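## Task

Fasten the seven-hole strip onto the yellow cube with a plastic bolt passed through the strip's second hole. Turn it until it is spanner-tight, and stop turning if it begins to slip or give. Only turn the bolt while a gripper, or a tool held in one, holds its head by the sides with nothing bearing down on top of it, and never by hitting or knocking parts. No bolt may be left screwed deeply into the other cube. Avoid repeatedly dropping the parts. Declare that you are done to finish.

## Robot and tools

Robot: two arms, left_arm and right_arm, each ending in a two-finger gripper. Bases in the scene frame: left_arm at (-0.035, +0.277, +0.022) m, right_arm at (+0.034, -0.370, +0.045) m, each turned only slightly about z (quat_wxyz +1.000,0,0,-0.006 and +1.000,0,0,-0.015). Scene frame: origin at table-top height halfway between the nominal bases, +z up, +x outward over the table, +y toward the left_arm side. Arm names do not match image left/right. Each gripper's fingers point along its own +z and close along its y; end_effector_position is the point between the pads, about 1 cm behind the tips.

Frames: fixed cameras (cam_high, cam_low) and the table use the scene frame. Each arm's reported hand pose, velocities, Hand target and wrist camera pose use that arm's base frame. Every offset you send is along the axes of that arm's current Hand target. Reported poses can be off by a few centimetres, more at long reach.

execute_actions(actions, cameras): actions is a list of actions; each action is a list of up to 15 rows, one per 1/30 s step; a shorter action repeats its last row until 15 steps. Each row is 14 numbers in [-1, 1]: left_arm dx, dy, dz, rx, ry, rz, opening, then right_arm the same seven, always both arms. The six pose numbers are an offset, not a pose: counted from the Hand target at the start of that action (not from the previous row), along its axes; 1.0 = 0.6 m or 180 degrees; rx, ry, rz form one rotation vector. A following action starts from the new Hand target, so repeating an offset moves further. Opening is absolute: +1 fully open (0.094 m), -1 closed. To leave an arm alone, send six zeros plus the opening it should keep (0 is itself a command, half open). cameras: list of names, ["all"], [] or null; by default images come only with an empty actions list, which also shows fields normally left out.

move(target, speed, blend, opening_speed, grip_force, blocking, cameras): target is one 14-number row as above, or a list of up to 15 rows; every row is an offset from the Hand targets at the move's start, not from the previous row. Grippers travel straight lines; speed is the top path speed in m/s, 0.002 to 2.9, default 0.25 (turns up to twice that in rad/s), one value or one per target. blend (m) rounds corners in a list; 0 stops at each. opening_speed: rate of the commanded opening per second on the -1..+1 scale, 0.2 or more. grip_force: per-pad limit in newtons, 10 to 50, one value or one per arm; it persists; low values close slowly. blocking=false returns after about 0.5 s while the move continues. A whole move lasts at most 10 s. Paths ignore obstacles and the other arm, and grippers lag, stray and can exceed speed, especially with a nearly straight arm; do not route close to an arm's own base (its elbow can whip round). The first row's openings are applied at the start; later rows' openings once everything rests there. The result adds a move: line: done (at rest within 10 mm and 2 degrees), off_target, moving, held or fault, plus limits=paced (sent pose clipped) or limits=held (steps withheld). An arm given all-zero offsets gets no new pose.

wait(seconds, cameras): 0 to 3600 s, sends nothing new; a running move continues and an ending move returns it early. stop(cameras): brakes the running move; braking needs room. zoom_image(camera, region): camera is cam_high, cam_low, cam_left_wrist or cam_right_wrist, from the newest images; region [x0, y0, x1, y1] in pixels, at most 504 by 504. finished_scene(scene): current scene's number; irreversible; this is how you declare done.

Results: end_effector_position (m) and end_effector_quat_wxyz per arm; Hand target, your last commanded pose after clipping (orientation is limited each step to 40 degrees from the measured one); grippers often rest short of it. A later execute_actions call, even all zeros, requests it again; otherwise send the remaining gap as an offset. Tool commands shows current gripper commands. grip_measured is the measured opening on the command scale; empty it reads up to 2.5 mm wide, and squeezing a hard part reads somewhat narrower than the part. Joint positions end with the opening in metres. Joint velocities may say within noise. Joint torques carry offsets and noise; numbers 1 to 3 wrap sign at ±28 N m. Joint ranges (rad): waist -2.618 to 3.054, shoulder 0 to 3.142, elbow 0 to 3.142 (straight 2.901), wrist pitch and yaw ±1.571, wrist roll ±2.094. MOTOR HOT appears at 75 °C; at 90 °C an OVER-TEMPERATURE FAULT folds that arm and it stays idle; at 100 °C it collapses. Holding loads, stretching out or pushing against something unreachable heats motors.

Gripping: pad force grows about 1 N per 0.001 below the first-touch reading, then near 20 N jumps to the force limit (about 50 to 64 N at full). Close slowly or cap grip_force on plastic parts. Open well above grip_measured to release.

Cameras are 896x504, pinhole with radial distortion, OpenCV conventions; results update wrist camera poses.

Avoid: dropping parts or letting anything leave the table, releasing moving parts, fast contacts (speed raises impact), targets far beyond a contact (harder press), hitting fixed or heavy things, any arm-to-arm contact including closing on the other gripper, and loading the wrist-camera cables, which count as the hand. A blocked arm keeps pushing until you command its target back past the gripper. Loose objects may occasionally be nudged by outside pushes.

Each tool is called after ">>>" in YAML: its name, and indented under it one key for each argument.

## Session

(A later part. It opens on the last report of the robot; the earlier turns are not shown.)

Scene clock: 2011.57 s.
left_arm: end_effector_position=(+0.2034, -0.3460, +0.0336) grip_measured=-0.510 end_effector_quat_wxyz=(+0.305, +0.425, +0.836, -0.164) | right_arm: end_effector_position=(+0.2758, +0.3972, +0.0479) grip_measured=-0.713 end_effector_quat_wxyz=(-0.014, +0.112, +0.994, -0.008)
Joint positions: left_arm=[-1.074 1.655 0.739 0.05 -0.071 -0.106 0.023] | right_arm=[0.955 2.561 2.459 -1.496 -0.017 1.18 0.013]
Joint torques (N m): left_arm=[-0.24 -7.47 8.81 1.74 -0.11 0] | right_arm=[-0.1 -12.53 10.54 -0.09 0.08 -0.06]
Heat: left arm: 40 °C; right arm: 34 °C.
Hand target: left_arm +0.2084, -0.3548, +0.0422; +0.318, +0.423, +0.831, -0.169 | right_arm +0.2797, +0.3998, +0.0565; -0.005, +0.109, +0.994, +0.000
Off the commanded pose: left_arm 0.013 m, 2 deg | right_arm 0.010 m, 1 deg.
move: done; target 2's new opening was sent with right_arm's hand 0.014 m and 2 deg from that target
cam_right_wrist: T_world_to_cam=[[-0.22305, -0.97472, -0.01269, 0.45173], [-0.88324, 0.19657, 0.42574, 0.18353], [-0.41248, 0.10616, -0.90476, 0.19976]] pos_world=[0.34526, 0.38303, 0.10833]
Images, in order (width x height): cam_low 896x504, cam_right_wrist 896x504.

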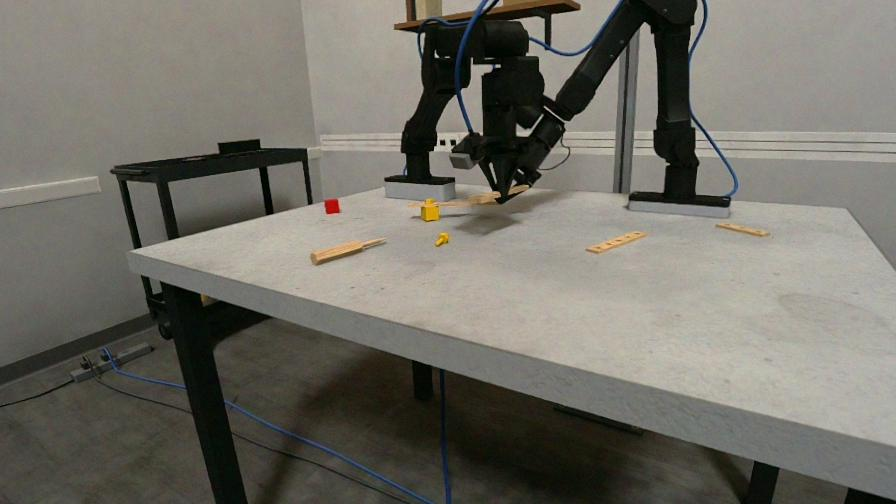

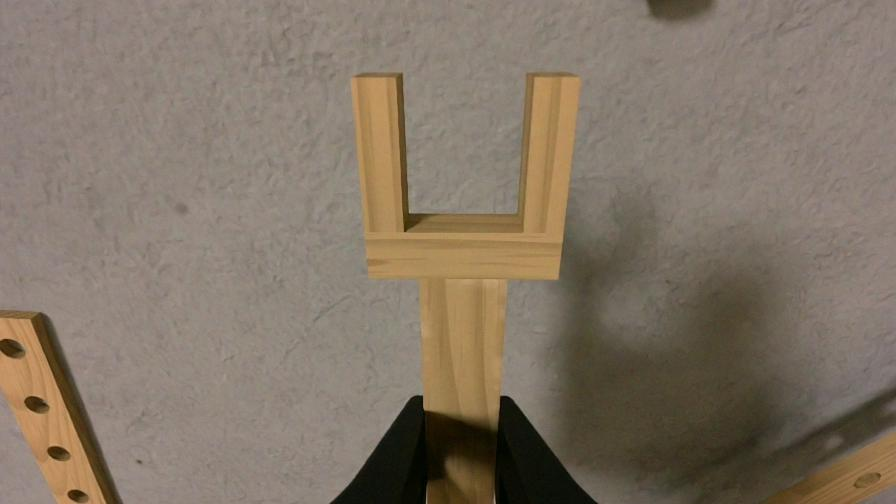

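>>> move:
  target:
    - [0.0106,0.093,-0.0108,0,0,0,-0.65,-0.1215,-0.1605,-0.0725,0,0,-0.3,-0.9]
    - [0.0106,0.093,-0.0108,0,0,0,-0.65,-0.0471,-0.3836,-0.0475,0,0,-0.653,-0.9]
  speed: [0.12,0.2]
  blend: [0.03,0]
  cameras: ["all"]

Scene clock: 2039.37 s.
left_arm: end_effector_position=(+0.2462, -0.3152, +0.0333) grip_measured=-0.510 end_effector_quat_wxyz=(+0.305, +0.424, +0.837, -0.163) | right_arm: end_effector_position=(+0.2580, +0.1712, +0.0807) grip_measured=-0.713 end_effector_quat_wxyz=(+0.012, +0.792, -0.610, -0.007)
Joint positions: left_arm=[-0.889 1.65 0.734 0.05 0.046 0.032 0.023] | right_arm=[0.58 1.758 1.331 -1.172 -0.005 -1.25 0.013]
Joint torques (N m): left_arm=[0.65 -10.44 5.6 1.79 0.1 0.05] | right_arm=[-0.49 -9.03 6.12 0.08 -0.01 -0.06]
Heat: left arm: 40 °C; right arm: 36 °C.
Hand target: left_arm +0.2484, -0.3148, +0.0422; +0.319, +0.423, +0.831, -0.169 | right_arm +0.2574, +0.1690, +0.0852; +0.003, +0.793, -0.609, -0.004
Off the commanded pose: left_arm 0.009 m, 2 deg | right_arm 0.005 m, 1 deg.
move: done
cam_left_wrist: T_world_to_cam=[[-0.80924, -0.58745, 0.00567, 0.01334], [-0.56704, 0.77853, -0.26901, 0.4305], [0.15361, -0.22091, -0.96312, 0.01371]] pos_world=[0.25279, -0.32429, 0.12893]
cam_right_wrist: T_world_to_cam=[[0.96494, 0.25572, -0.05912, -0.28567], [0.25733, -0.87738, 0.40494, 0.08956], [0.05168, -0.40596, -0.91243, 0.2146]] pos_world=[0.24151, 0.23875, 0.14265]

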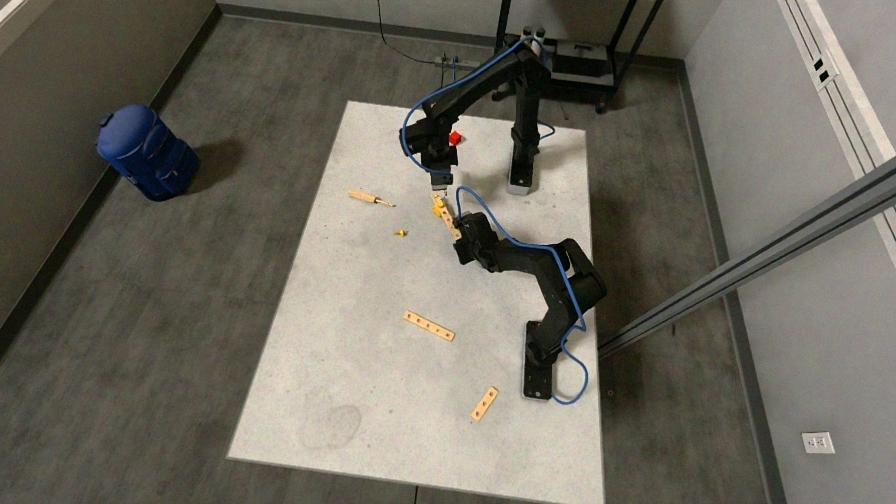

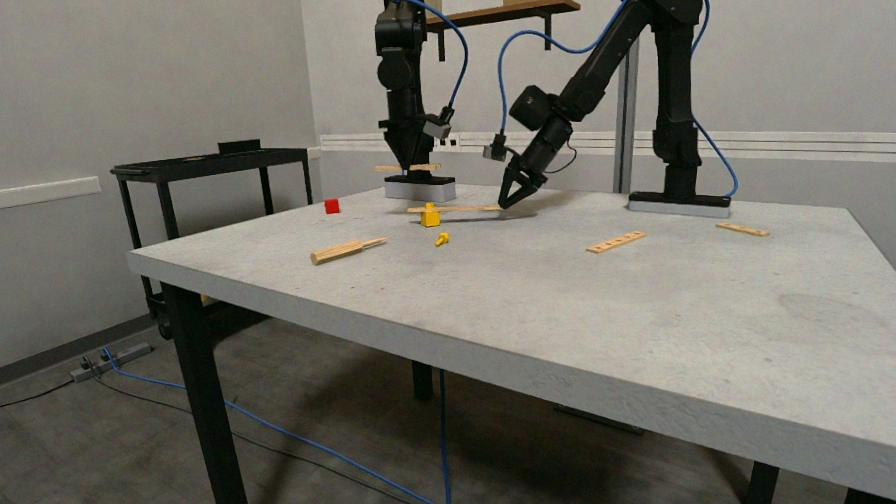

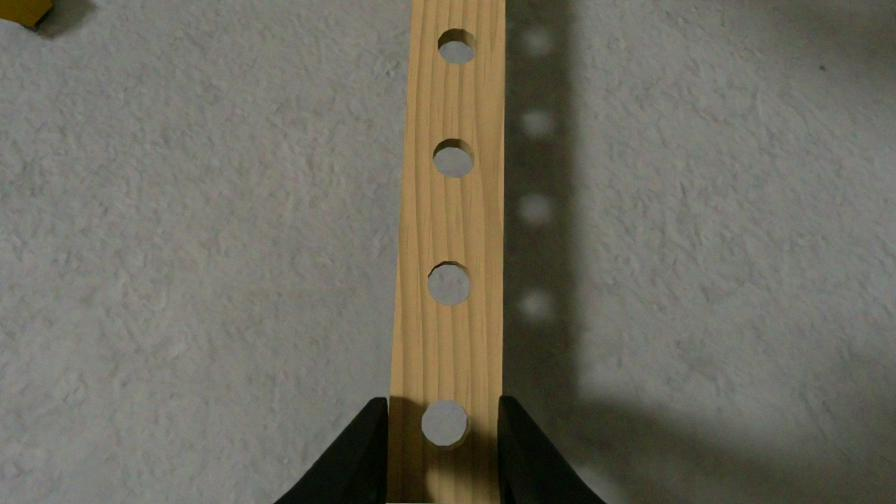

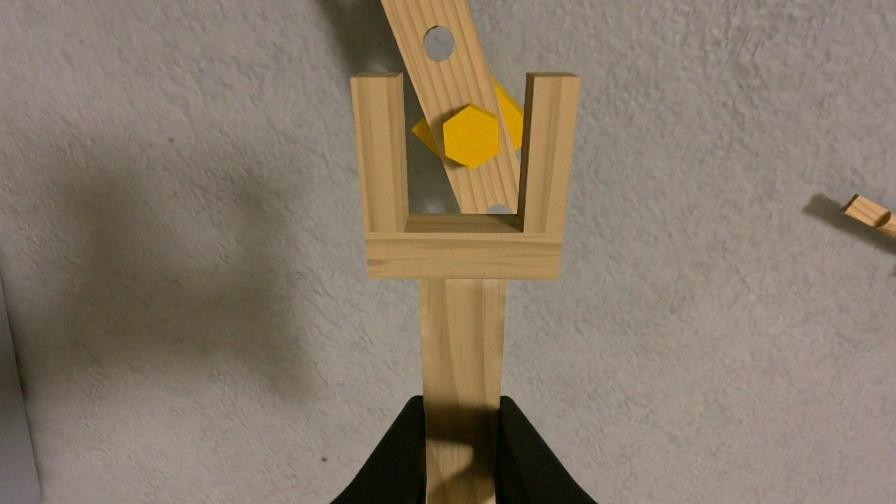

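>>> move:
  target:
    - [0,0,0,0,0,0,-0.65,0.0746,-0.0089,0.1095,0,0,0,-0.9]
  speed: [0.12]
  cameras: ["cam_low","cam_right_wrist"]

>>> zoom_image:
  camera: "cam_low"
  region: [380, 160, 500, 240]

Scene clock: 2058.83 s.
left_arm: end_effector_position=(+0.2462, -0.3152, +0.0333) grip_measured=-0.510 end_effector_quat_wxyz=(+0.305, +0.424, +0.837, -0.163) | right_arm: end_effector_position=(+0.2764, +0.1289, +0.0249) grip_measured=-0.713 end_effector_quat_wxyz=(-0.004, +0.792, -0.611, +0.000)
Joint positions: left_arm=[-0.889 1.65 0.734 0.05 0.046 0.032 0.023] | right_arm=[0.431 1.772 1.116 -0.908 -0.003 -1.396 0.013]
Joint torques (N m): left_arm=[0.64 -10.44 5.68 1.79 0.08 0.05] | right_arm=[-0.25 -5.65 6.2 0.13 -0.02 -0.08]
Heat: left arm: 40 °C; right arm: 35 °C.
Hand target: left_arm +0.2484, -0.3148, +0.0422; +0.319, +0.423, +0.831, -0.169 | right_arm +0.2735, +0.1271, +0.0193; +0.003, +0.793, -0.609, -0.004
Off the commanded pose: left_arm 0.009 m, 2 deg | right_arm 0.006 m, 1 deg.
move: done
cam_right_wrist: T_world_to_cam=[[0.96681, 0.25427, -0.02496, -0.29692], [0.24295, -0.8847, 0.39785, 0.07539], [0.07908, -0.39071, -0.91711, 0.13615]] pos_world=[0.25798, 0.19539, 0.08746]

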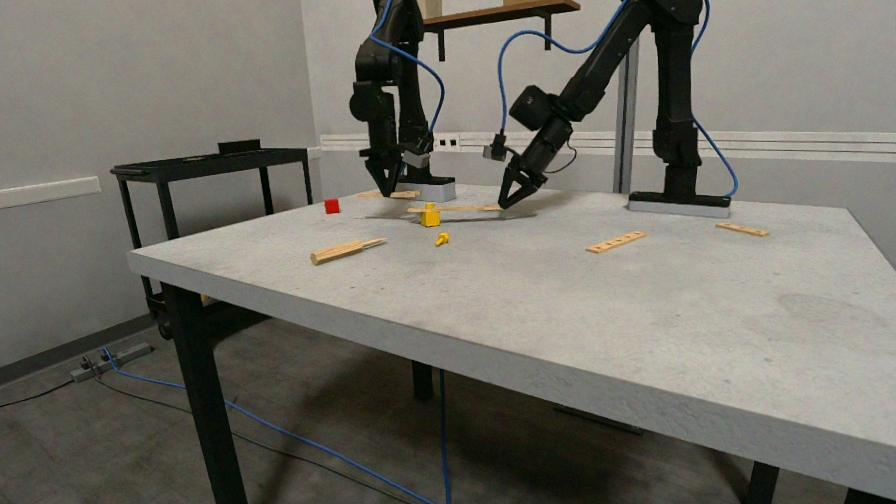

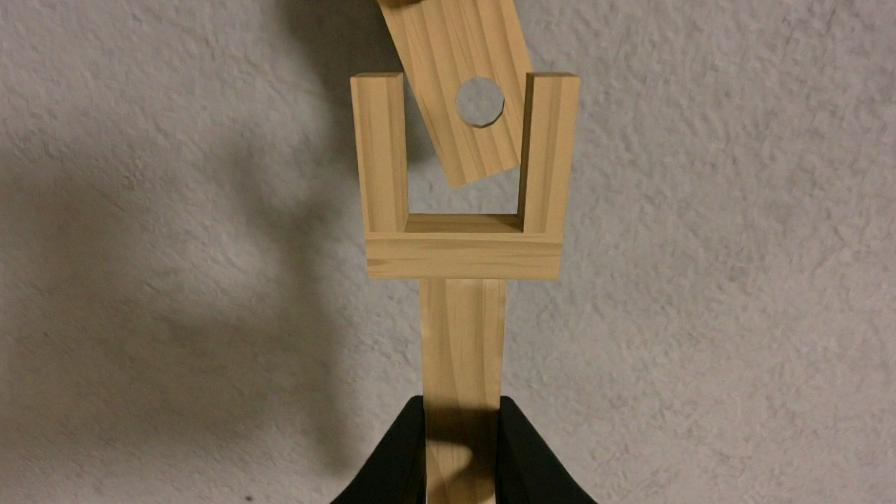

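Scaled by 4.200.

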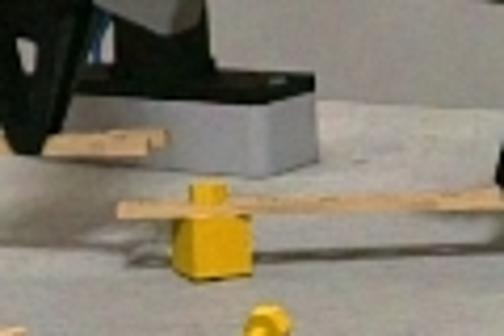

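>>> move:
  target:
    - [0,0,0,0,0,0,-0.65,0,0.0113,0.038,0.004,0,0,-0.9]
  speed: [0.06]
  cameras: ["cam_low","cam_right_wrist"]

>>> zoom_image:
  camera: "cam_low"
  region: [380, 160, 500, 240]

Scene clock: 2084.27 s.
left_arm: end_effector_position=(+0.2462, -0.3152, +0.0333) grip_measured=-0.510 end_effector_quat_wxyz=(+0.305, +0.424, +0.837, -0.163) | right_arm: end_effector_position=(+0.2709, +0.1264, +0.0025) grip_measured=-0.713 end_effector_quat_wxyz=(-0.010, +0.792, -0.610, +0.003)
Joint positions: left_arm=[-0.889 1.65 0.734 0.05 0.046 0.032 0.023] | right_arm=[0.431 1.778 1.024 -0.796 -0.003 -1.397 0.013]
Joint torques (N m): left_arm=[0.68 -10.36 5.65 1.79 0.07 0.04] | right_arm=[0.21 -5.48 5.86 0.16 0 -0.02]
Heat: left arm: 40 °C; right arm: 32 °C.
Hand target: left_arm +0.2484, -0.3148, +0.0422; +0.319, +0.423, +0.831, -0.169 | right_arm +0.2668, +0.1254, -0.0034; -0.002, +0.793, -0.609, +0.000
Off the commanded pose: left_arm 0.009 m, 2 deg | right_arm 0.007 m, 1 deg.
move: done
cam_right_wrist: T_world_to_cam=[[0.96696, 0.2547, -0.01103, -0.29171], [0.23814, -0.88696, 0.39573, 0.08501], [0.09101, -0.38528, -0.9183, 0.1111]] pos_world=[0.25172, 0.19251, 0.06516]

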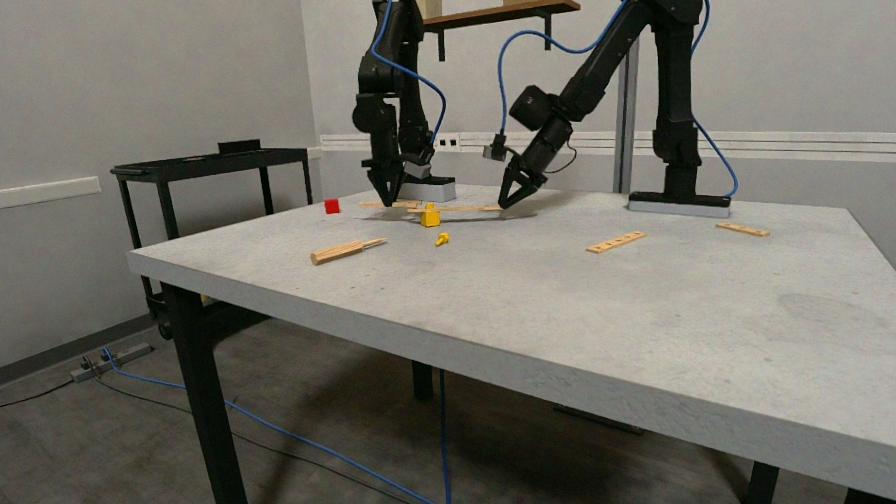

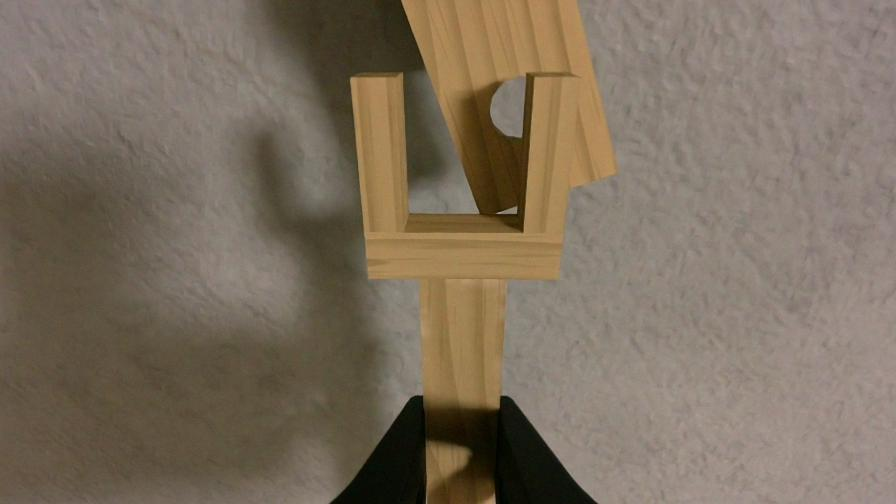

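Scaled by 4.200.

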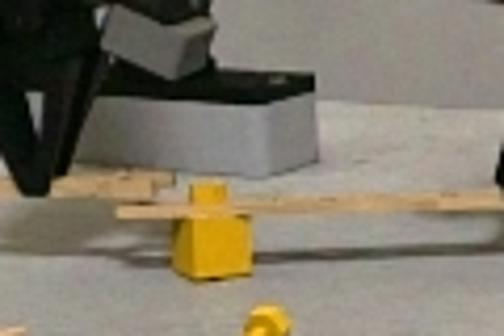

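>>> execute_actions:
  actions: []

Scene clock: 2095.47 s.
left_arm: end_effector_position=(+0.2462, -0.3152, +0.0333) grip_measured=-0.510 end_effector_quat_wxyz=(+0.305, +0.424, +0.837, -0.163) | right_arm: end_effector_position=(+0.2710, +0.1264, +0.0025) grip_measured=-0.713 end_effector_quat_wxyz=(-0.010, +0.792, -0.610, +0.004)
Joint positions: left_arm=[-0.889 1.65 0.734 0.05 0.046 0.032 0.023] | right_arm=[0.431 1.778 1.024 -0.795 -0.003 -1.397 0.013]
Joint velocities: within noise
Joint torques (N m): left_arm=[0.69 -10.35 5.59 1.79 0.08 0.06] | right_arm=[0.2 -5.45 5.87 0.16 0 -0.02]
Heat: left arm: 40 °C; right arm: 31 °C.
Hand target: left_arm +0.2484, -0.3148, +0.0422; +0.319, +0.423, +0.831, -0.169 | right_arm +0.2669, +0.1254, -0.0034; -0.002, +0.793, -0.609, +0.000
Tool commands: left_gripper/opening=-0.65 right_gripper/opening=-0.9
Off the commanded pose: left_arm 0.009 m, 2 deg | right_arm 0.007 m, 1 deg.
camera_calibration:
cam_left_wrist: T_world_to_cam=[[-0.80924, -0.58745, 0.00567, 0.01334], [-0.56704, 0.77853, -0.26901, 0.4305], [0.15361, -0.22091, -0.96312, 0.01371]] pos_world=[0.25279, -0.32429, 0.12893]
cam_right_wrist: T_world_to_cam=[[0.96696, 0.25471, -0.01021, -0.29186], [0.23785, -0.88707, 0.39564, 0.08505], [0.09171, -0.38499, -0.91835, 0.11095]] pos_world=[0.25182, 0.19251, 0.06526]

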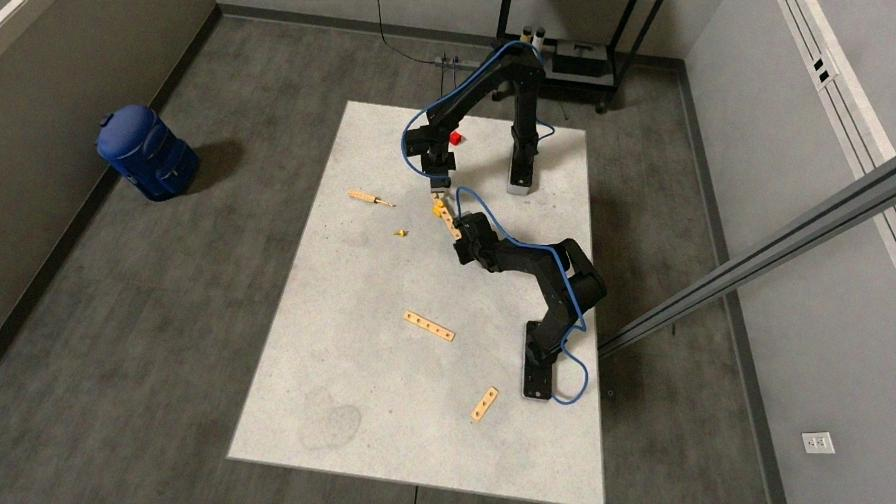

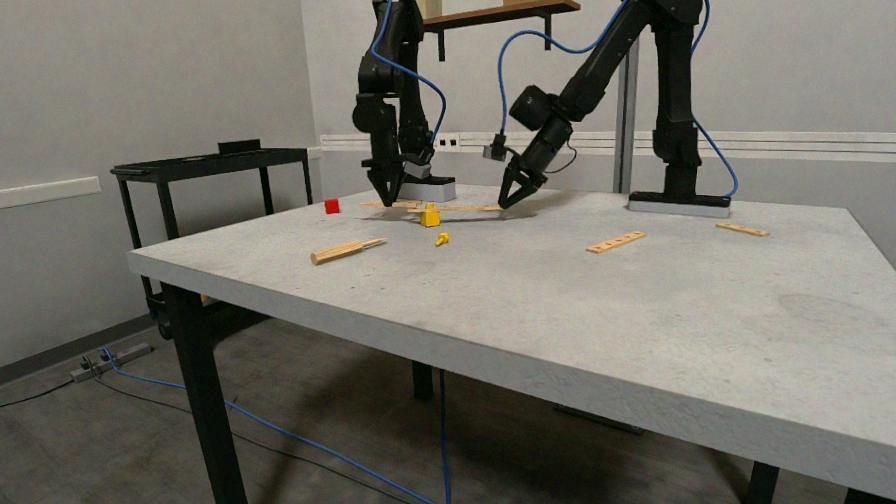

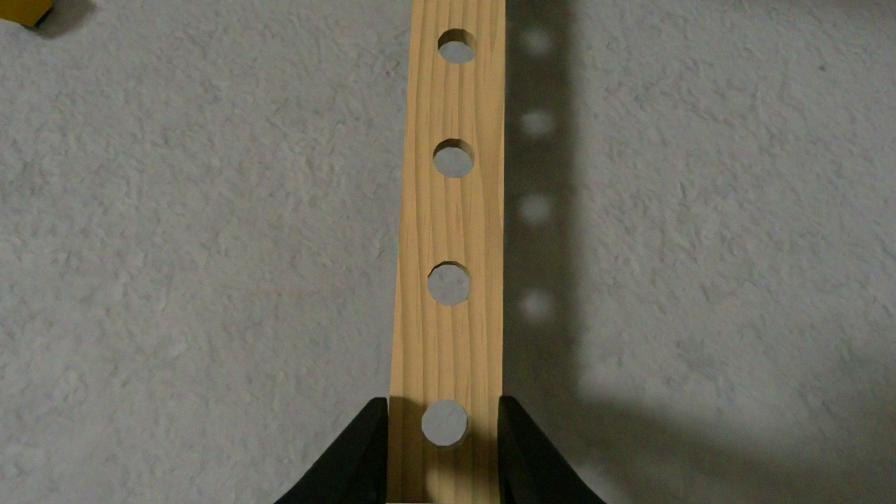

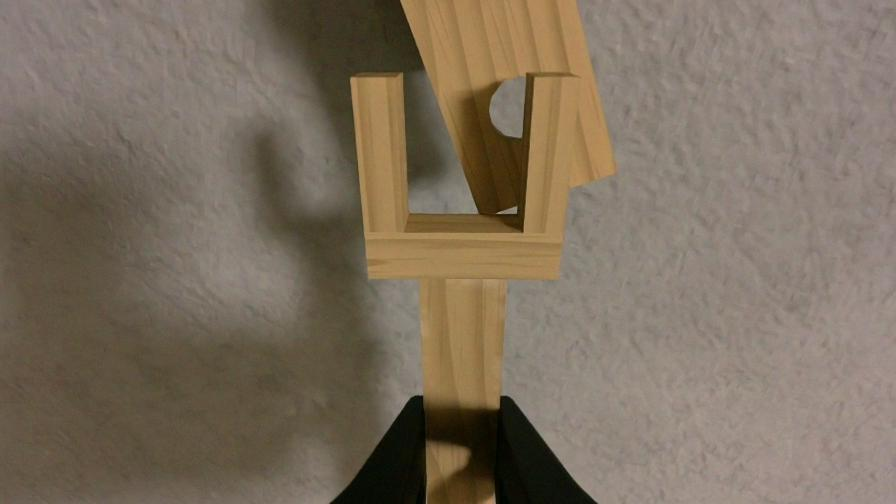

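>>> move:
  target: [0,0,0,0,0,0,-0.65,-0.025,0,0,0,0,0,-0.9]
  speed: 0.04
  cameras: ["cam_right_wrist"]

Scene clock: 2103.83 s.
left_arm: end_effector_position=(+0.2462, -0.3152, +0.0333) grip_measured=-0.510 end_effector_quat_wxyz=(+0.305, +0.424, +0.837, -0.163) | right_arm: end_effector_position=(+0.2634, +0.1394, +0.0000) grip_measured=-0.713 end_effector_quat_wxyz=(-0.006, +0.794, -0.608, +0.002)
Joint positions: left_arm=[-0.889 1.65 0.734 0.05 0.046 0.032 0.023] | right_arm=[0.482 1.787 1.024 -0.795 -0.002 -1.353 0.013]
Joint torques (N m): left_arm=[0.58 -10.33 5.64 1.8 0.08 0.05] | right_arm=[0.13 -5.39 7.01 0.12 0 0.01]
Heat: left arm: 40 °C; right arm: 31 °C.
Hand target: left_arm +0.2484, -0.3148, +0.0422; +0.319, +0.423, +0.831, -0.169 | right_arm +0.2630, +0.1400, -0.0033; -0.002, +0.793, -0.609, +0.000
Off the commanded pose: left_arm 0.009 m, 2 deg | right_arm 0.003 m, 0 deg.
move: done
cam_right_wrist: T_world_to_cam=[[0.96506, 0.2613, -0.0194, -0.28819], [0.24727, -0.88377, 0.39725, 0.09647], [0.08666, -0.38817, -0.9175, 0.11605]] pos_world=[0.24421, 0.20561, 0.06256]

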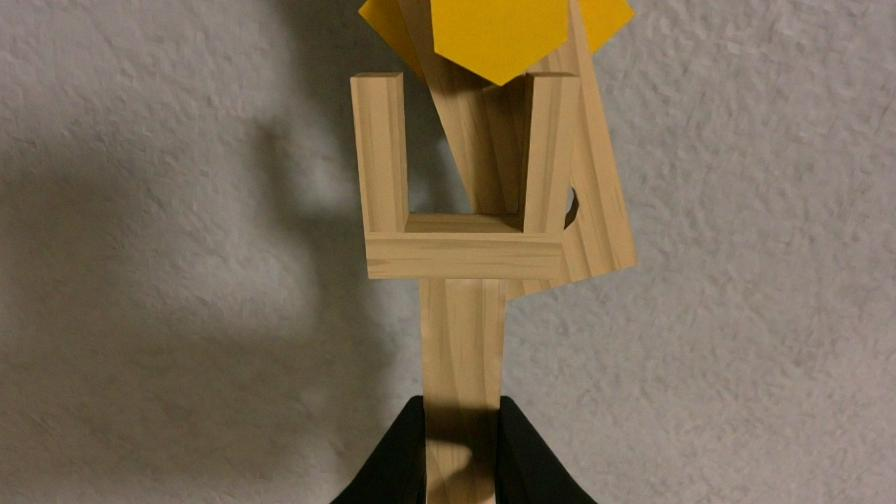

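>>> move:
  target:
    - [0,0,0,0,0,0,-0.65,0.01,0,-0.0033,0,0,0,-0.9]
    - [0,0,0,0,0,0,-0.65,0.01,-0.0085,-0.0033,0,0,0,-0.9]
  speed: 0.04
  cameras: ["cam_right_wrist"]

Scene clock: 2110.83 s.
left_arm: end_effector_position=(+0.2463, -0.3155, +0.0348) grip_measured=-0.510 end_effector_quat_wxyz=(+0.307, +0.424, +0.836, -0.164) | right_arm: end_effector_position=(+0.2652, +0.1350, -0.0011) grip_measured=-0.713 end_effector_quat_wxyz=(-0.004, +0.793, -0.610, +0.001)
Joint positions: left_arm=[-0.889 1.646 0.734 0.05 0.047 0.033 0.023] | right_arm=[0.466 1.791 1.024 -0.795 -0.002 -1.364 0.013]
Joint torques (N m): left_arm=[0.64 -10.03 5.65 1.81 0.07 0.04] | right_arm=[-0.5 -5.03 8.92 0.01 -0.01 -0.08]
Heat: left arm: 41 °C; right arm: 31 °C.
Hand target: left_arm +0.2484, -0.3148, +0.0421; +0.318, +0.423, +0.831, -0.169 | right_arm +0.2694, +0.1355, -0.0013; -0.002, +0.793, -0.609, +0.000
Off the commanded pose: left_arm 0.008 m, 2 deg | right_arm 0.004 m, 0 deg.
move: done
cam_right_wrist: T_world_to_cam=[[0.96619, 0.2568, -0.023, -0.28846], [0.24445, -0.88404, 0.39839, 0.0933], [0.08197, -0.39054, -0.91693, 0.1148]] pos_world=[0.24649, 0.20139, 0.06146]

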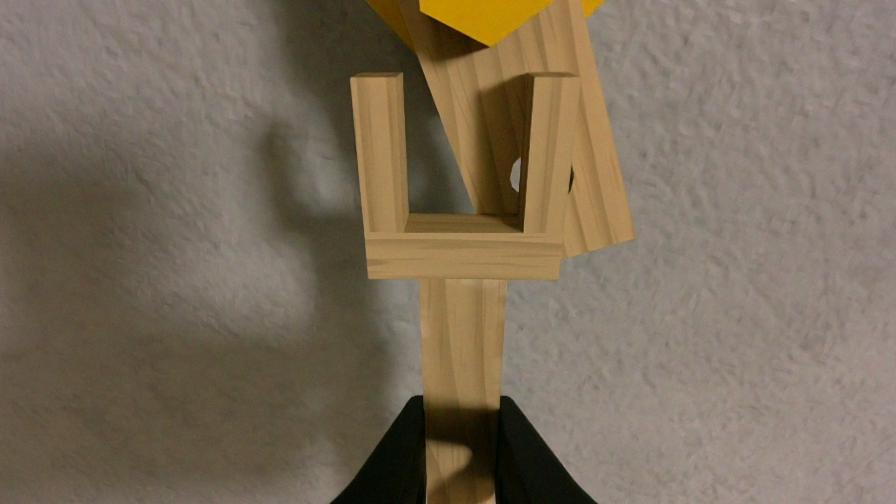

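>>> move:
  target: [0,0,0,0,0,0,-0.65,0,0,-0.0117,0,0,0,-0.9]
  speed: 0.04
  cameras: ["cam_right_wrist"]

>>> zoom_image:
  camera: "cam_right_wrist"
  region: [340, 0, 660, 180]

Scene clock: 2114.10 s.
left_arm: end_effector_position=(+0.2463, -0.3155, +0.0348) grip_measured=-0.510 end_effector_quat_wxyz=(+0.307, +0.424, +0.836, -0.164) | right_arm: end_effector_position=(+0.2625, +0.1337, +0.0007) grip_measured=-0.713 end_effector_quat_wxyz=(+0.003, +0.793, -0.609, -0.003)
Joint positions: left_arm=[-0.889 1.646 0.734 0.05 0.047 0.033 0.023] | right_arm=[0.466 1.791 1.032 -0.819 -0.002 -1.365 0.013]
Joint torques (N m): left_arm=[0.59 -9.95 5.67 1.8 0.08 0.06] | right_arm=[-0.5 -6.15 9.5 -0.04 0 -0.08]
Heat: left arm: 41 °C; right arm: 31 °C.
Hand target: left_arm +0.2484, -0.3148, +0.0421; +0.318, +0.423, +0.831, -0.169 | right_arm +0.2694, +0.1354, +0.0056; -0.002, +0.793, -0.609, +0.000
Off the commanded pose: left_arm 0.008 m, 2 deg | right_arm 0.009 m, 1 deg.
move: done
cam_right_wrist: T_world_to_cam=[[0.96554, 0.25737, -0.03863, -0.28539], [0.25088, -0.88096, 0.40121, 0.08998], [0.06923, -0.39707, -0.91517, 0.12028]] pos_world=[0.24466, 0.20048, 0.06296]

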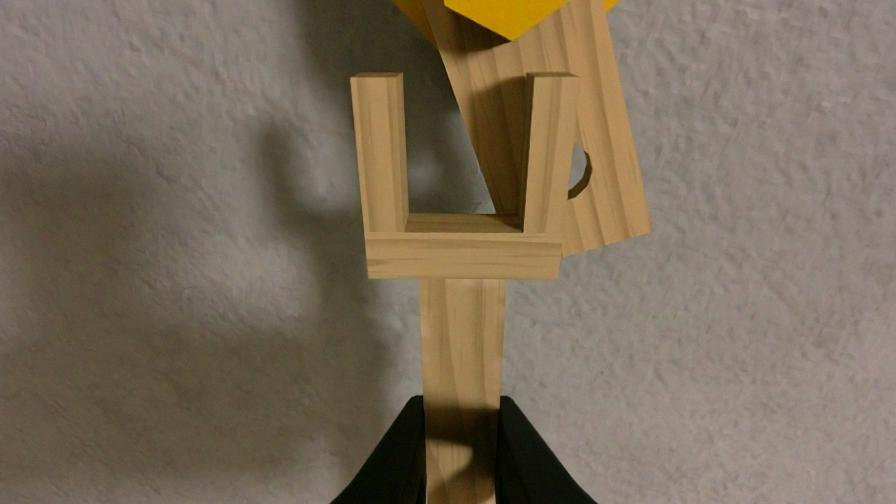

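Scaled by 1.575.

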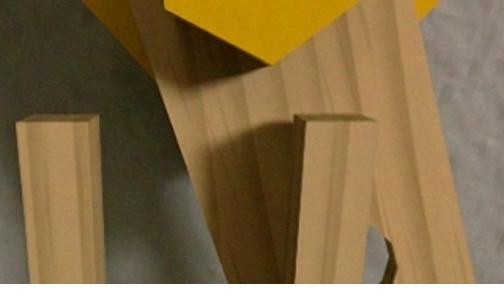

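>>> move:
  target:
    - [0,0,0,0,0,0,-0.65,0.0128,0.0058,-0.0583,0,0,0,-0.9]
    - [0,0,0,0,0,0,-0.65,0.0128,0.0058,0.0117,0,0,0,-0.9]
  speed: 0.05
  cameras: ["cam_right_wrist"]

Scene clock: 2125.43 s.
left_arm: end_effector_position=(+0.2463, -0.3155, +0.0348) grip_measured=-0.510 end_effector_quat_wxyz=(+0.307, +0.424, +0.836, -0.164) | right_arm: end_effector_position=(+0.2709, +0.1301, +0.0044) grip_measured=-0.713 end_effector_quat_wxyz=(-0.009, +0.793, -0.609, +0.004)
Joint positions: left_arm=[-0.889 1.646 0.734 0.05 0.047 0.033 0.023] | right_arm=[0.443 1.78 1.035 -0.806 -0.002 -1.388 0.013]
Joint torques (N m): left_arm=[0.61 -9.94 5.68 1.79 0.09 0.05] | right_arm=[-0.47 -5.53 5.86 0.15 -0.01 -0.07]
Heat: left arm: 41 °C; right arm: 31 °C.
Hand target: left_arm +0.2484, -0.3148, +0.0421; +0.318, +0.423, +0.831, -0.169 | right_arm +0.2680, +0.1271, -0.0015; -0.002, +0.793, -0.609, +0.000
Off the commanded pose: left_arm 0.008 m, 2 deg | right_arm 0.007 m, 1 deg.
move: done
cam_right_wrist: T_world_to_cam=[[0.96618, 0.25761, -0.01164, -0.29278], [0.24094, -0.88574, 0.39676, 0.08662], [0.0919, -0.38614, -0.91785, 0.11411]] pos_world=[0.25152, 0.19621, 0.06696]

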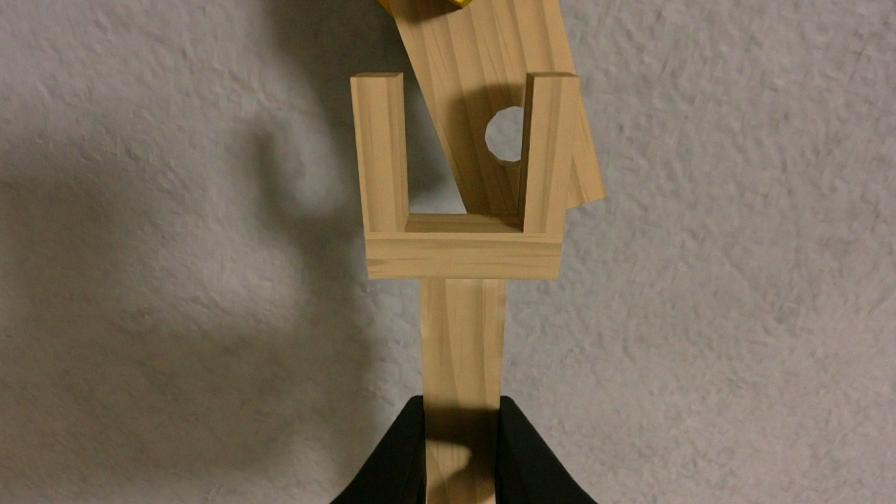

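>>> move:
  target: [0,0,0,0,0,0,-0.65,-0.025,-0.005,-0.003,0,0,0,-0.9]
  speed: 0.04
  cameras: ["cam_right_wrist"]

Scene clock: 2129.47 s.
left_arm: end_effector_position=(+0.2463, -0.3155, +0.0348) grip_measured=-0.510 end_effector_quat_wxyz=(+0.307, +0.424, +0.836, -0.164) | right_arm: end_effector_position=(+0.2642, +0.1399, +0.0002) grip_measured=-0.713 end_effector_quat_wxyz=(-0.003, +0.794, -0.608, +0.001)
Joint positions: left_arm=[-0.889 1.646 0.734 0.05 0.047 0.033 0.023] | right_arm=[0.483 1.795 1.035 -0.805 -0.002 -1.352 0.013]
Joint torques (N m): left_arm=[0.62 -10 5.63 1.8 0.08 0.05] | right_arm=[0.14 -5.45 8.61 0.01 -0.01 0.03]
Heat: left arm: 41 °C; right arm: 31 °C.
Hand target: left_arm +0.2484, -0.3148, +0.0421; +0.318, +0.423, +0.831, -0.169 | right_arm +0.2671, +0.1424, +0.0005; -0.002, +0.793, -0.609, +0.000
Off the commanded pose: left_arm 0.008 m, 2 deg | right_arm 0.004 m, 0 deg.
move: done
cam_right_wrist: T_world_to_cam=[[0.96496, 0.26117, -0.02549, -0.2891], [0.24935, -0.88235, 0.39911, 0.09592], [0.08174, -0.39148, -0.91655, 0.11817]] pos_world=[0.2454, 0.2064, 0.06266]

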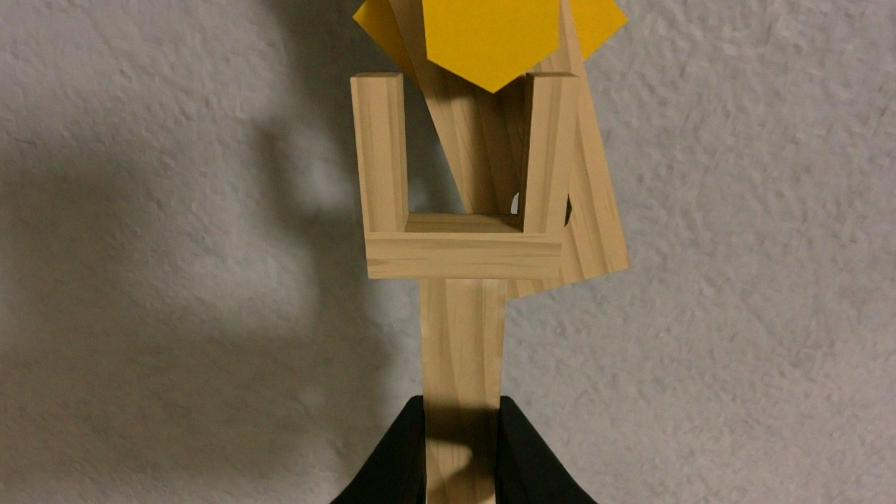

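>>> move:
  target:
    - [0,0,0,0,0,0,-0.65,0.02,-0.006,-0.008,0,0,0,-0.9]
  speed: 0.05
  cameras: ["cam_right_wrist"]

Scene clock: 2134.23 s.
left_arm: end_effector_position=(+0.2463, -0.3155, +0.0348) grip_measured=-0.510 end_effector_quat_wxyz=(+0.307, +0.424, +0.836, -0.164) | right_arm: end_effector_position=(+0.2658, +0.1285, +0.0002) grip_measured=-0.713 end_effector_quat_wxyz=(+0.004, +0.792, -0.611, -0.002)
Joint positions: left_arm=[-0.889 1.646 0.734 0.05 0.047 0.033 0.023] | right_arm=[0.447 1.795 1.035 -0.82 -0.001 -1.381 0.013]
Joint torques (N m): left_arm=[0.54 -10.02 5.68 1.78 0.09 0.06] | right_arm=[-0.27 -5.93 9.96 -0.06 -0.02 -0.08]
Heat: left arm: 41 °C; right arm: 31 °C.
Hand target: left_arm +0.2484, -0.3148, +0.0421; +0.318, +0.423, +0.831, -0.169 | right_arm +0.2736, +0.1317, +0.0052; -0.002, +0.793, -0.609, +0.000
Off the commanded pose: left_arm 0.008 m, 2 deg | right_arm 0.010 m, 1 deg.
move: done
cam_right_wrist: T_world_to_cam=[[0.9664, 0.25395, -0.03987, -0.28708], [0.24817, -0.88121, 0.40234, 0.0856], [0.06704, -0.39871, -0.91462, 0.11846]] pos_world=[0.24825, 0.19557, 0.06246]

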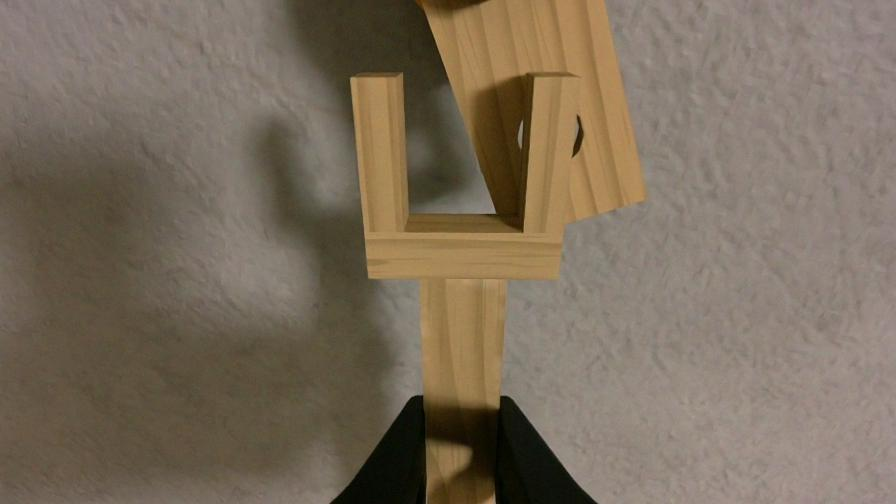

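>>> move:
  target:
    - [0,0,0,0,0,0,-0.65,0.0061,0.0044,-0.0583,0,0,0,-0.9]
    - [0,0,0,0,0,0,-0.65,0.0061,0.0044,0.007,0,0,0,-0.9]
  speed: 0.05
  cameras: ["cam_right_wrist"]

Scene clock: 2143.57 s.
left_arm: end_effector_position=(+0.2463, -0.3155, +0.0348) grip_measured=-0.510 end_effector_quat_wxyz=(+0.307, +0.424, +0.836, -0.164) | right_arm: end_effector_position=(+0.2749, +0.1303, +0.0069) grip_measured=-0.713 end_effector_quat_wxyz=(-0.009, +0.793, -0.609, +0.004)
Joint positions: left_arm=[-0.889 1.646 0.734 0.05 0.047 0.033 0.023] | right_arm=[0.439 1.788 1.057 -0.819 -0.001 -1.392 0.013]
Joint torques (N m): left_arm=[0.64 -9.95 5.65 1.81 0.09 0.05] | right_arm=[-0.49 -5.53 5.91 0.16 -0.02 -0.08]
Heat: left arm: 41 °C; right arm: 31 °C.
Hand target: left_arm +0.2484, -0.3148, +0.0421; +0.318, +0.423, +0.831, -0.169 | right_arm +0.2720, +0.1275, +0.0009; -0.002, +0.793, -0.609, +0.000
Off the commanded pose: left_arm 0.008 m, 2 deg | right_arm 0.007 m, 1 deg.
move: done
cam_right_wrist: T_world_to_cam=[[0.9662, 0.25755, -0.01103, -0.29673], [0.24055, -0.88537, 0.39781, 0.08488], [0.0927, -0.38702, -0.9174, 0.11609]] pos_world=[0.25552, 0.1965, 0.06947]

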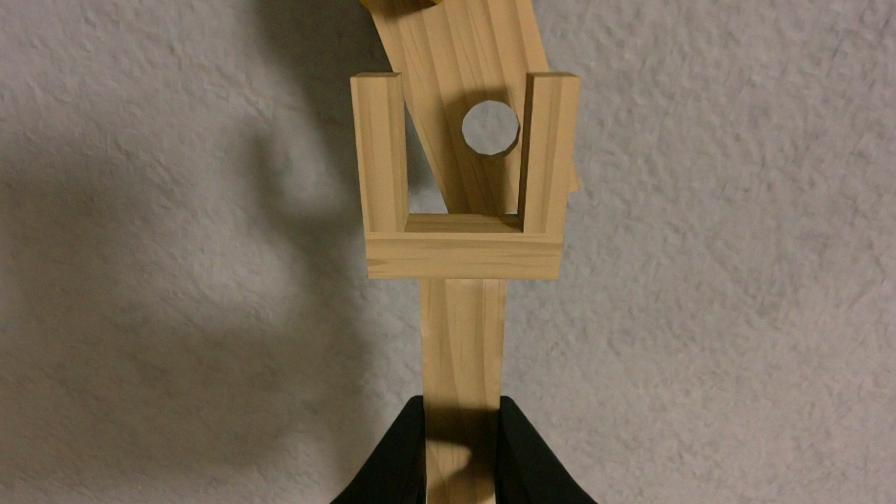

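>>> move:
  target: [0,0,0,0,0,0,-0.65,-0.0217,0,-0.002,0,0,0,-0.9]
  speed: 0.04
  cameras: ["cam_right_wrist"]

Scene clock: 2145.70 s.
left_arm: end_effector_position=(+0.2463, -0.3155, +0.0348) grip_measured=-0.510 end_effector_quat_wxyz=(+0.307, +0.424, +0.836, -0.164) | right_arm: end_effector_position=(+0.2698, +0.1397, +0.0056) grip_measured=-0.713 end_effector_quat_wxyz=(-0.008, +0.794, -0.608, +0.003)
Joint positions: left_arm=[-0.889 1.646 0.734 0.05 0.047 0.033 0.023] | right_arm=[0.474 1.793 1.057 -0.819 -0.001 -1.361 0.013]
Joint torques (N m): left_arm=[0.66 -9.98 5.75 1.79 0.07 0.05] | right_arm=[0.13 -5.46 7.08 0.08 -0.02 0.01]
Heat: left arm: 41 °C; right arm: 31 °C.
Hand target: left_arm +0.2484, -0.3148, +0.0421; +0.318, +0.423, +0.831, -0.169 | right_arm +0.2686, +0.1401, +0.0022; -0.002, +0.793, -0.609, +0.000
Off the commanded pose: left_arm 0.008 m, 2 deg | right_arm 0.004 m, 1 deg.
move: done
cam_right_wrist: T_world_to_cam=[[0.96504, 0.26165, -0.01525, -0.2945], [0.24591, -0.8838, 0.39803, 0.09327], [0.09067, -0.38787, -0.91724, 0.11968]] pos_world=[0.25042, 0.20591, 0.06817]

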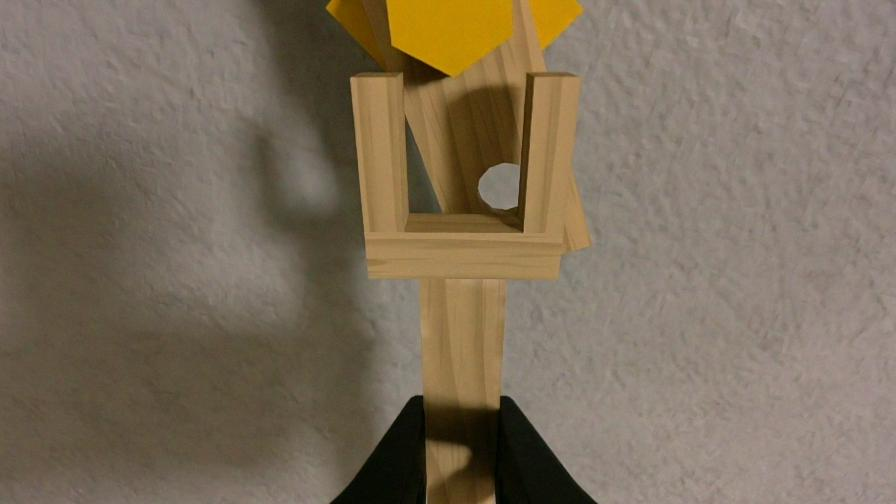

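>>> move:
  target: [0,0,0,0,0,0,-0.65,-0.01,0,0.0033,0,0,0,-0.9]
  speed: 0.03
  cameras: ["cam_right_wrist"]

>>> zoom_image:
  camera: "cam_right_wrist"
  region: [320, 0, 620, 280]

Scene clock: 2149.40 s.
left_arm: end_effector_position=(+0.2463, -0.3155, +0.0348) grip_measured=-0.510 end_effector_quat_wxyz=(+0.307, +0.424, +0.836, -0.164) | right_arm: end_effector_position=(+0.2665, +0.1443, +0.0031) grip_measured=-0.713 end_effector_quat_wxyz=(-0.004, +0.794, -0.608, +0.001)
Joint positions: left_arm=[-0.889 1.646 0.734 0.05 0.047 0.033 0.023] | right_arm=[0.492 1.802 1.057 -0.818 -0.001 -1.342 0.013]
Joint torques (N m): left_arm=[0.66 -10.02 5.67 1.79 0.07 0.06] | right_arm=[0.2 -5.55 7.25 0.13 -0.02 0.04]
Heat: left arm: 41 °C; right arm: 31 °C.
Hand target: left_arm +0.2484, -0.3148, +0.0421; +0.318, +0.423, +0.831, -0.169 | right_arm +0.2671, +0.1459, +0.0002; -0.002, +0.793, -0.609, +0.000
Off the commanded pose: left_arm 0.008 m, 2 deg | right_arm 0.003 m, 0 deg.
move: done
cam_right_wrist: T_world_to_cam=[[0.96521, 0.26046, -0.02317, -0.29234], [0.24778, -0.88269, 0.39934, 0.09845], [0.08356, -0.39118, -0.91651, 0.12182]] pos_world=[0.2476, 0.2107, 0.06556]

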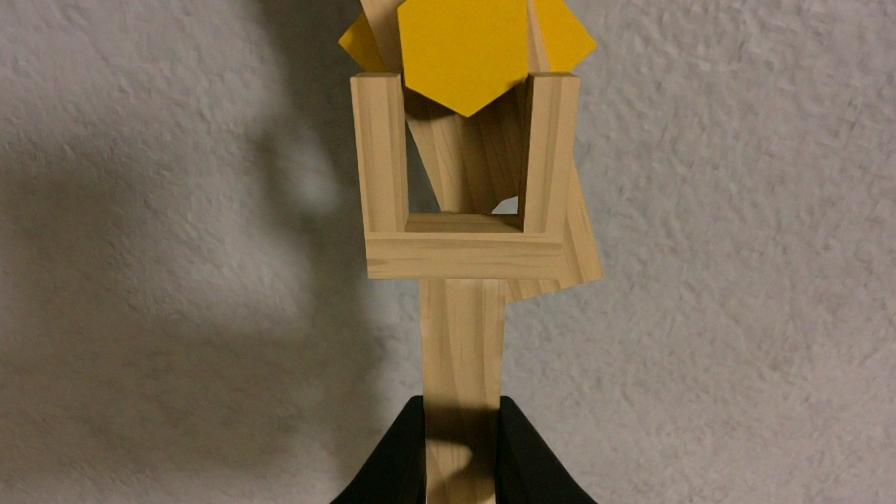

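Scaled by 1.680.

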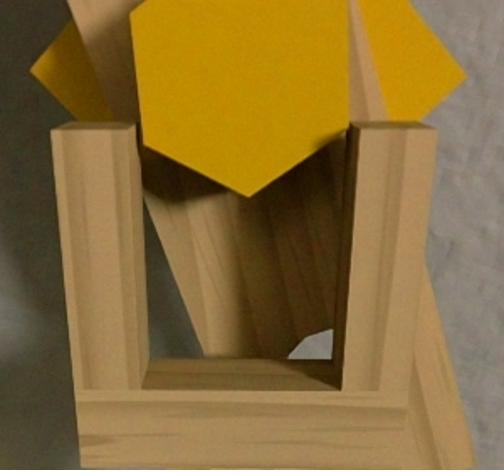

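>>> move:
  target: [0,0,0,0,0,0,-0.65,-0.01,-0.004,-0.002,0,0,0,-0.9]
  speed: 0.03
  cameras: ["cam_right_wrist"]

>>> zoom_image:
  camera: "cam_right_wrist"
  region: [320, 0, 620, 280]

Scene clock: 2154.33 s.
left_arm: end_effector_position=(+0.2461, -0.3157, +0.0348) grip_measured=-0.510 end_effector_quat_wxyz=(+0.306, +0.425, +0.836, -0.165) | right_arm: end_effector_position=(+0.2633, +0.1477, +0.0003) grip_measured=-0.713 end_effector_quat_wxyz=(+0.001, +0.793, -0.609, -0.001)
Joint positions: left_arm=[-0.889 1.646 0.734 0.05 0.049 0.034 0.023] | right_arm=[0.508 1.812 1.057 -0.818 -0.001 -1.324 0.013]
Joint torques (N m): left_arm=[0.59 -9.99 5.65 1.8 0.06 0.03] | right_arm=[0.32 -5.56 9.1 0.03 -0.02 0.01]
Heat: left arm: 41 °C; right arm: 31 °C.
Hand target: left_arm +0.2484, -0.3148, +0.0421; +0.318, +0.423, +0.831, -0.169 | right_arm +0.2678, +0.1522, +0.0014; -0.002, +0.793, -0.609, +0.000
Off the commanded pose: left_arm 0.008 m, 2 deg | right_arm 0.007 m, 0 deg.
move: done
cam_right_wrist: T_world_to_cam=[[0.96575, 0.2574, -0.03285, -0.28983], [0.24861, -0.88154, 0.40135, 0.10304], [0.07434, -0.39577, -0.91534, 0.12393]] pos_world=[0.24507, 0.21448, 0.06256]

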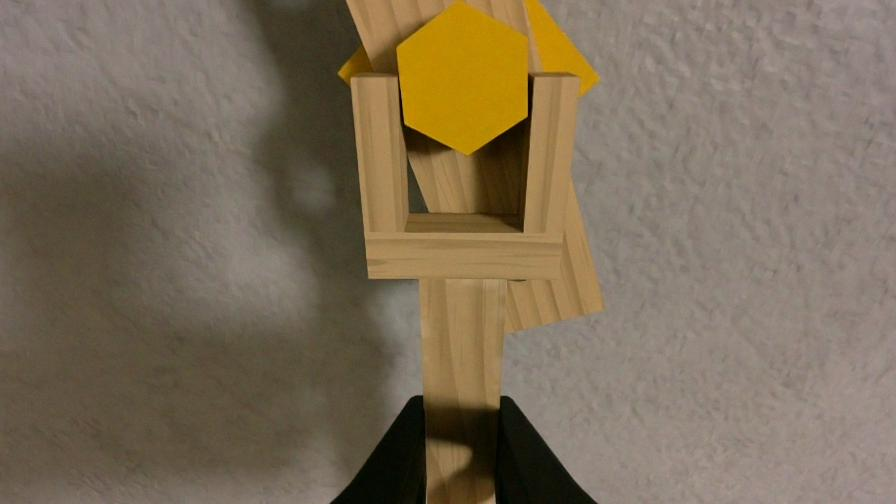

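Scaled by 1.680.

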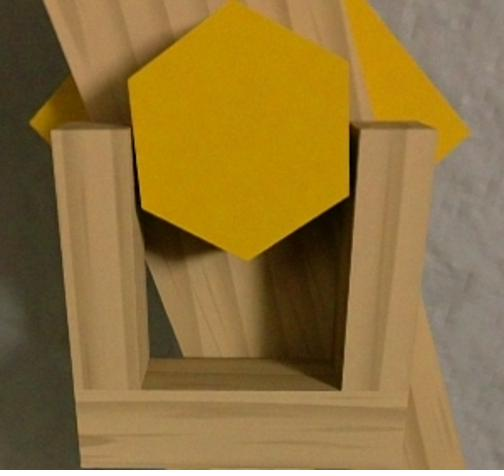

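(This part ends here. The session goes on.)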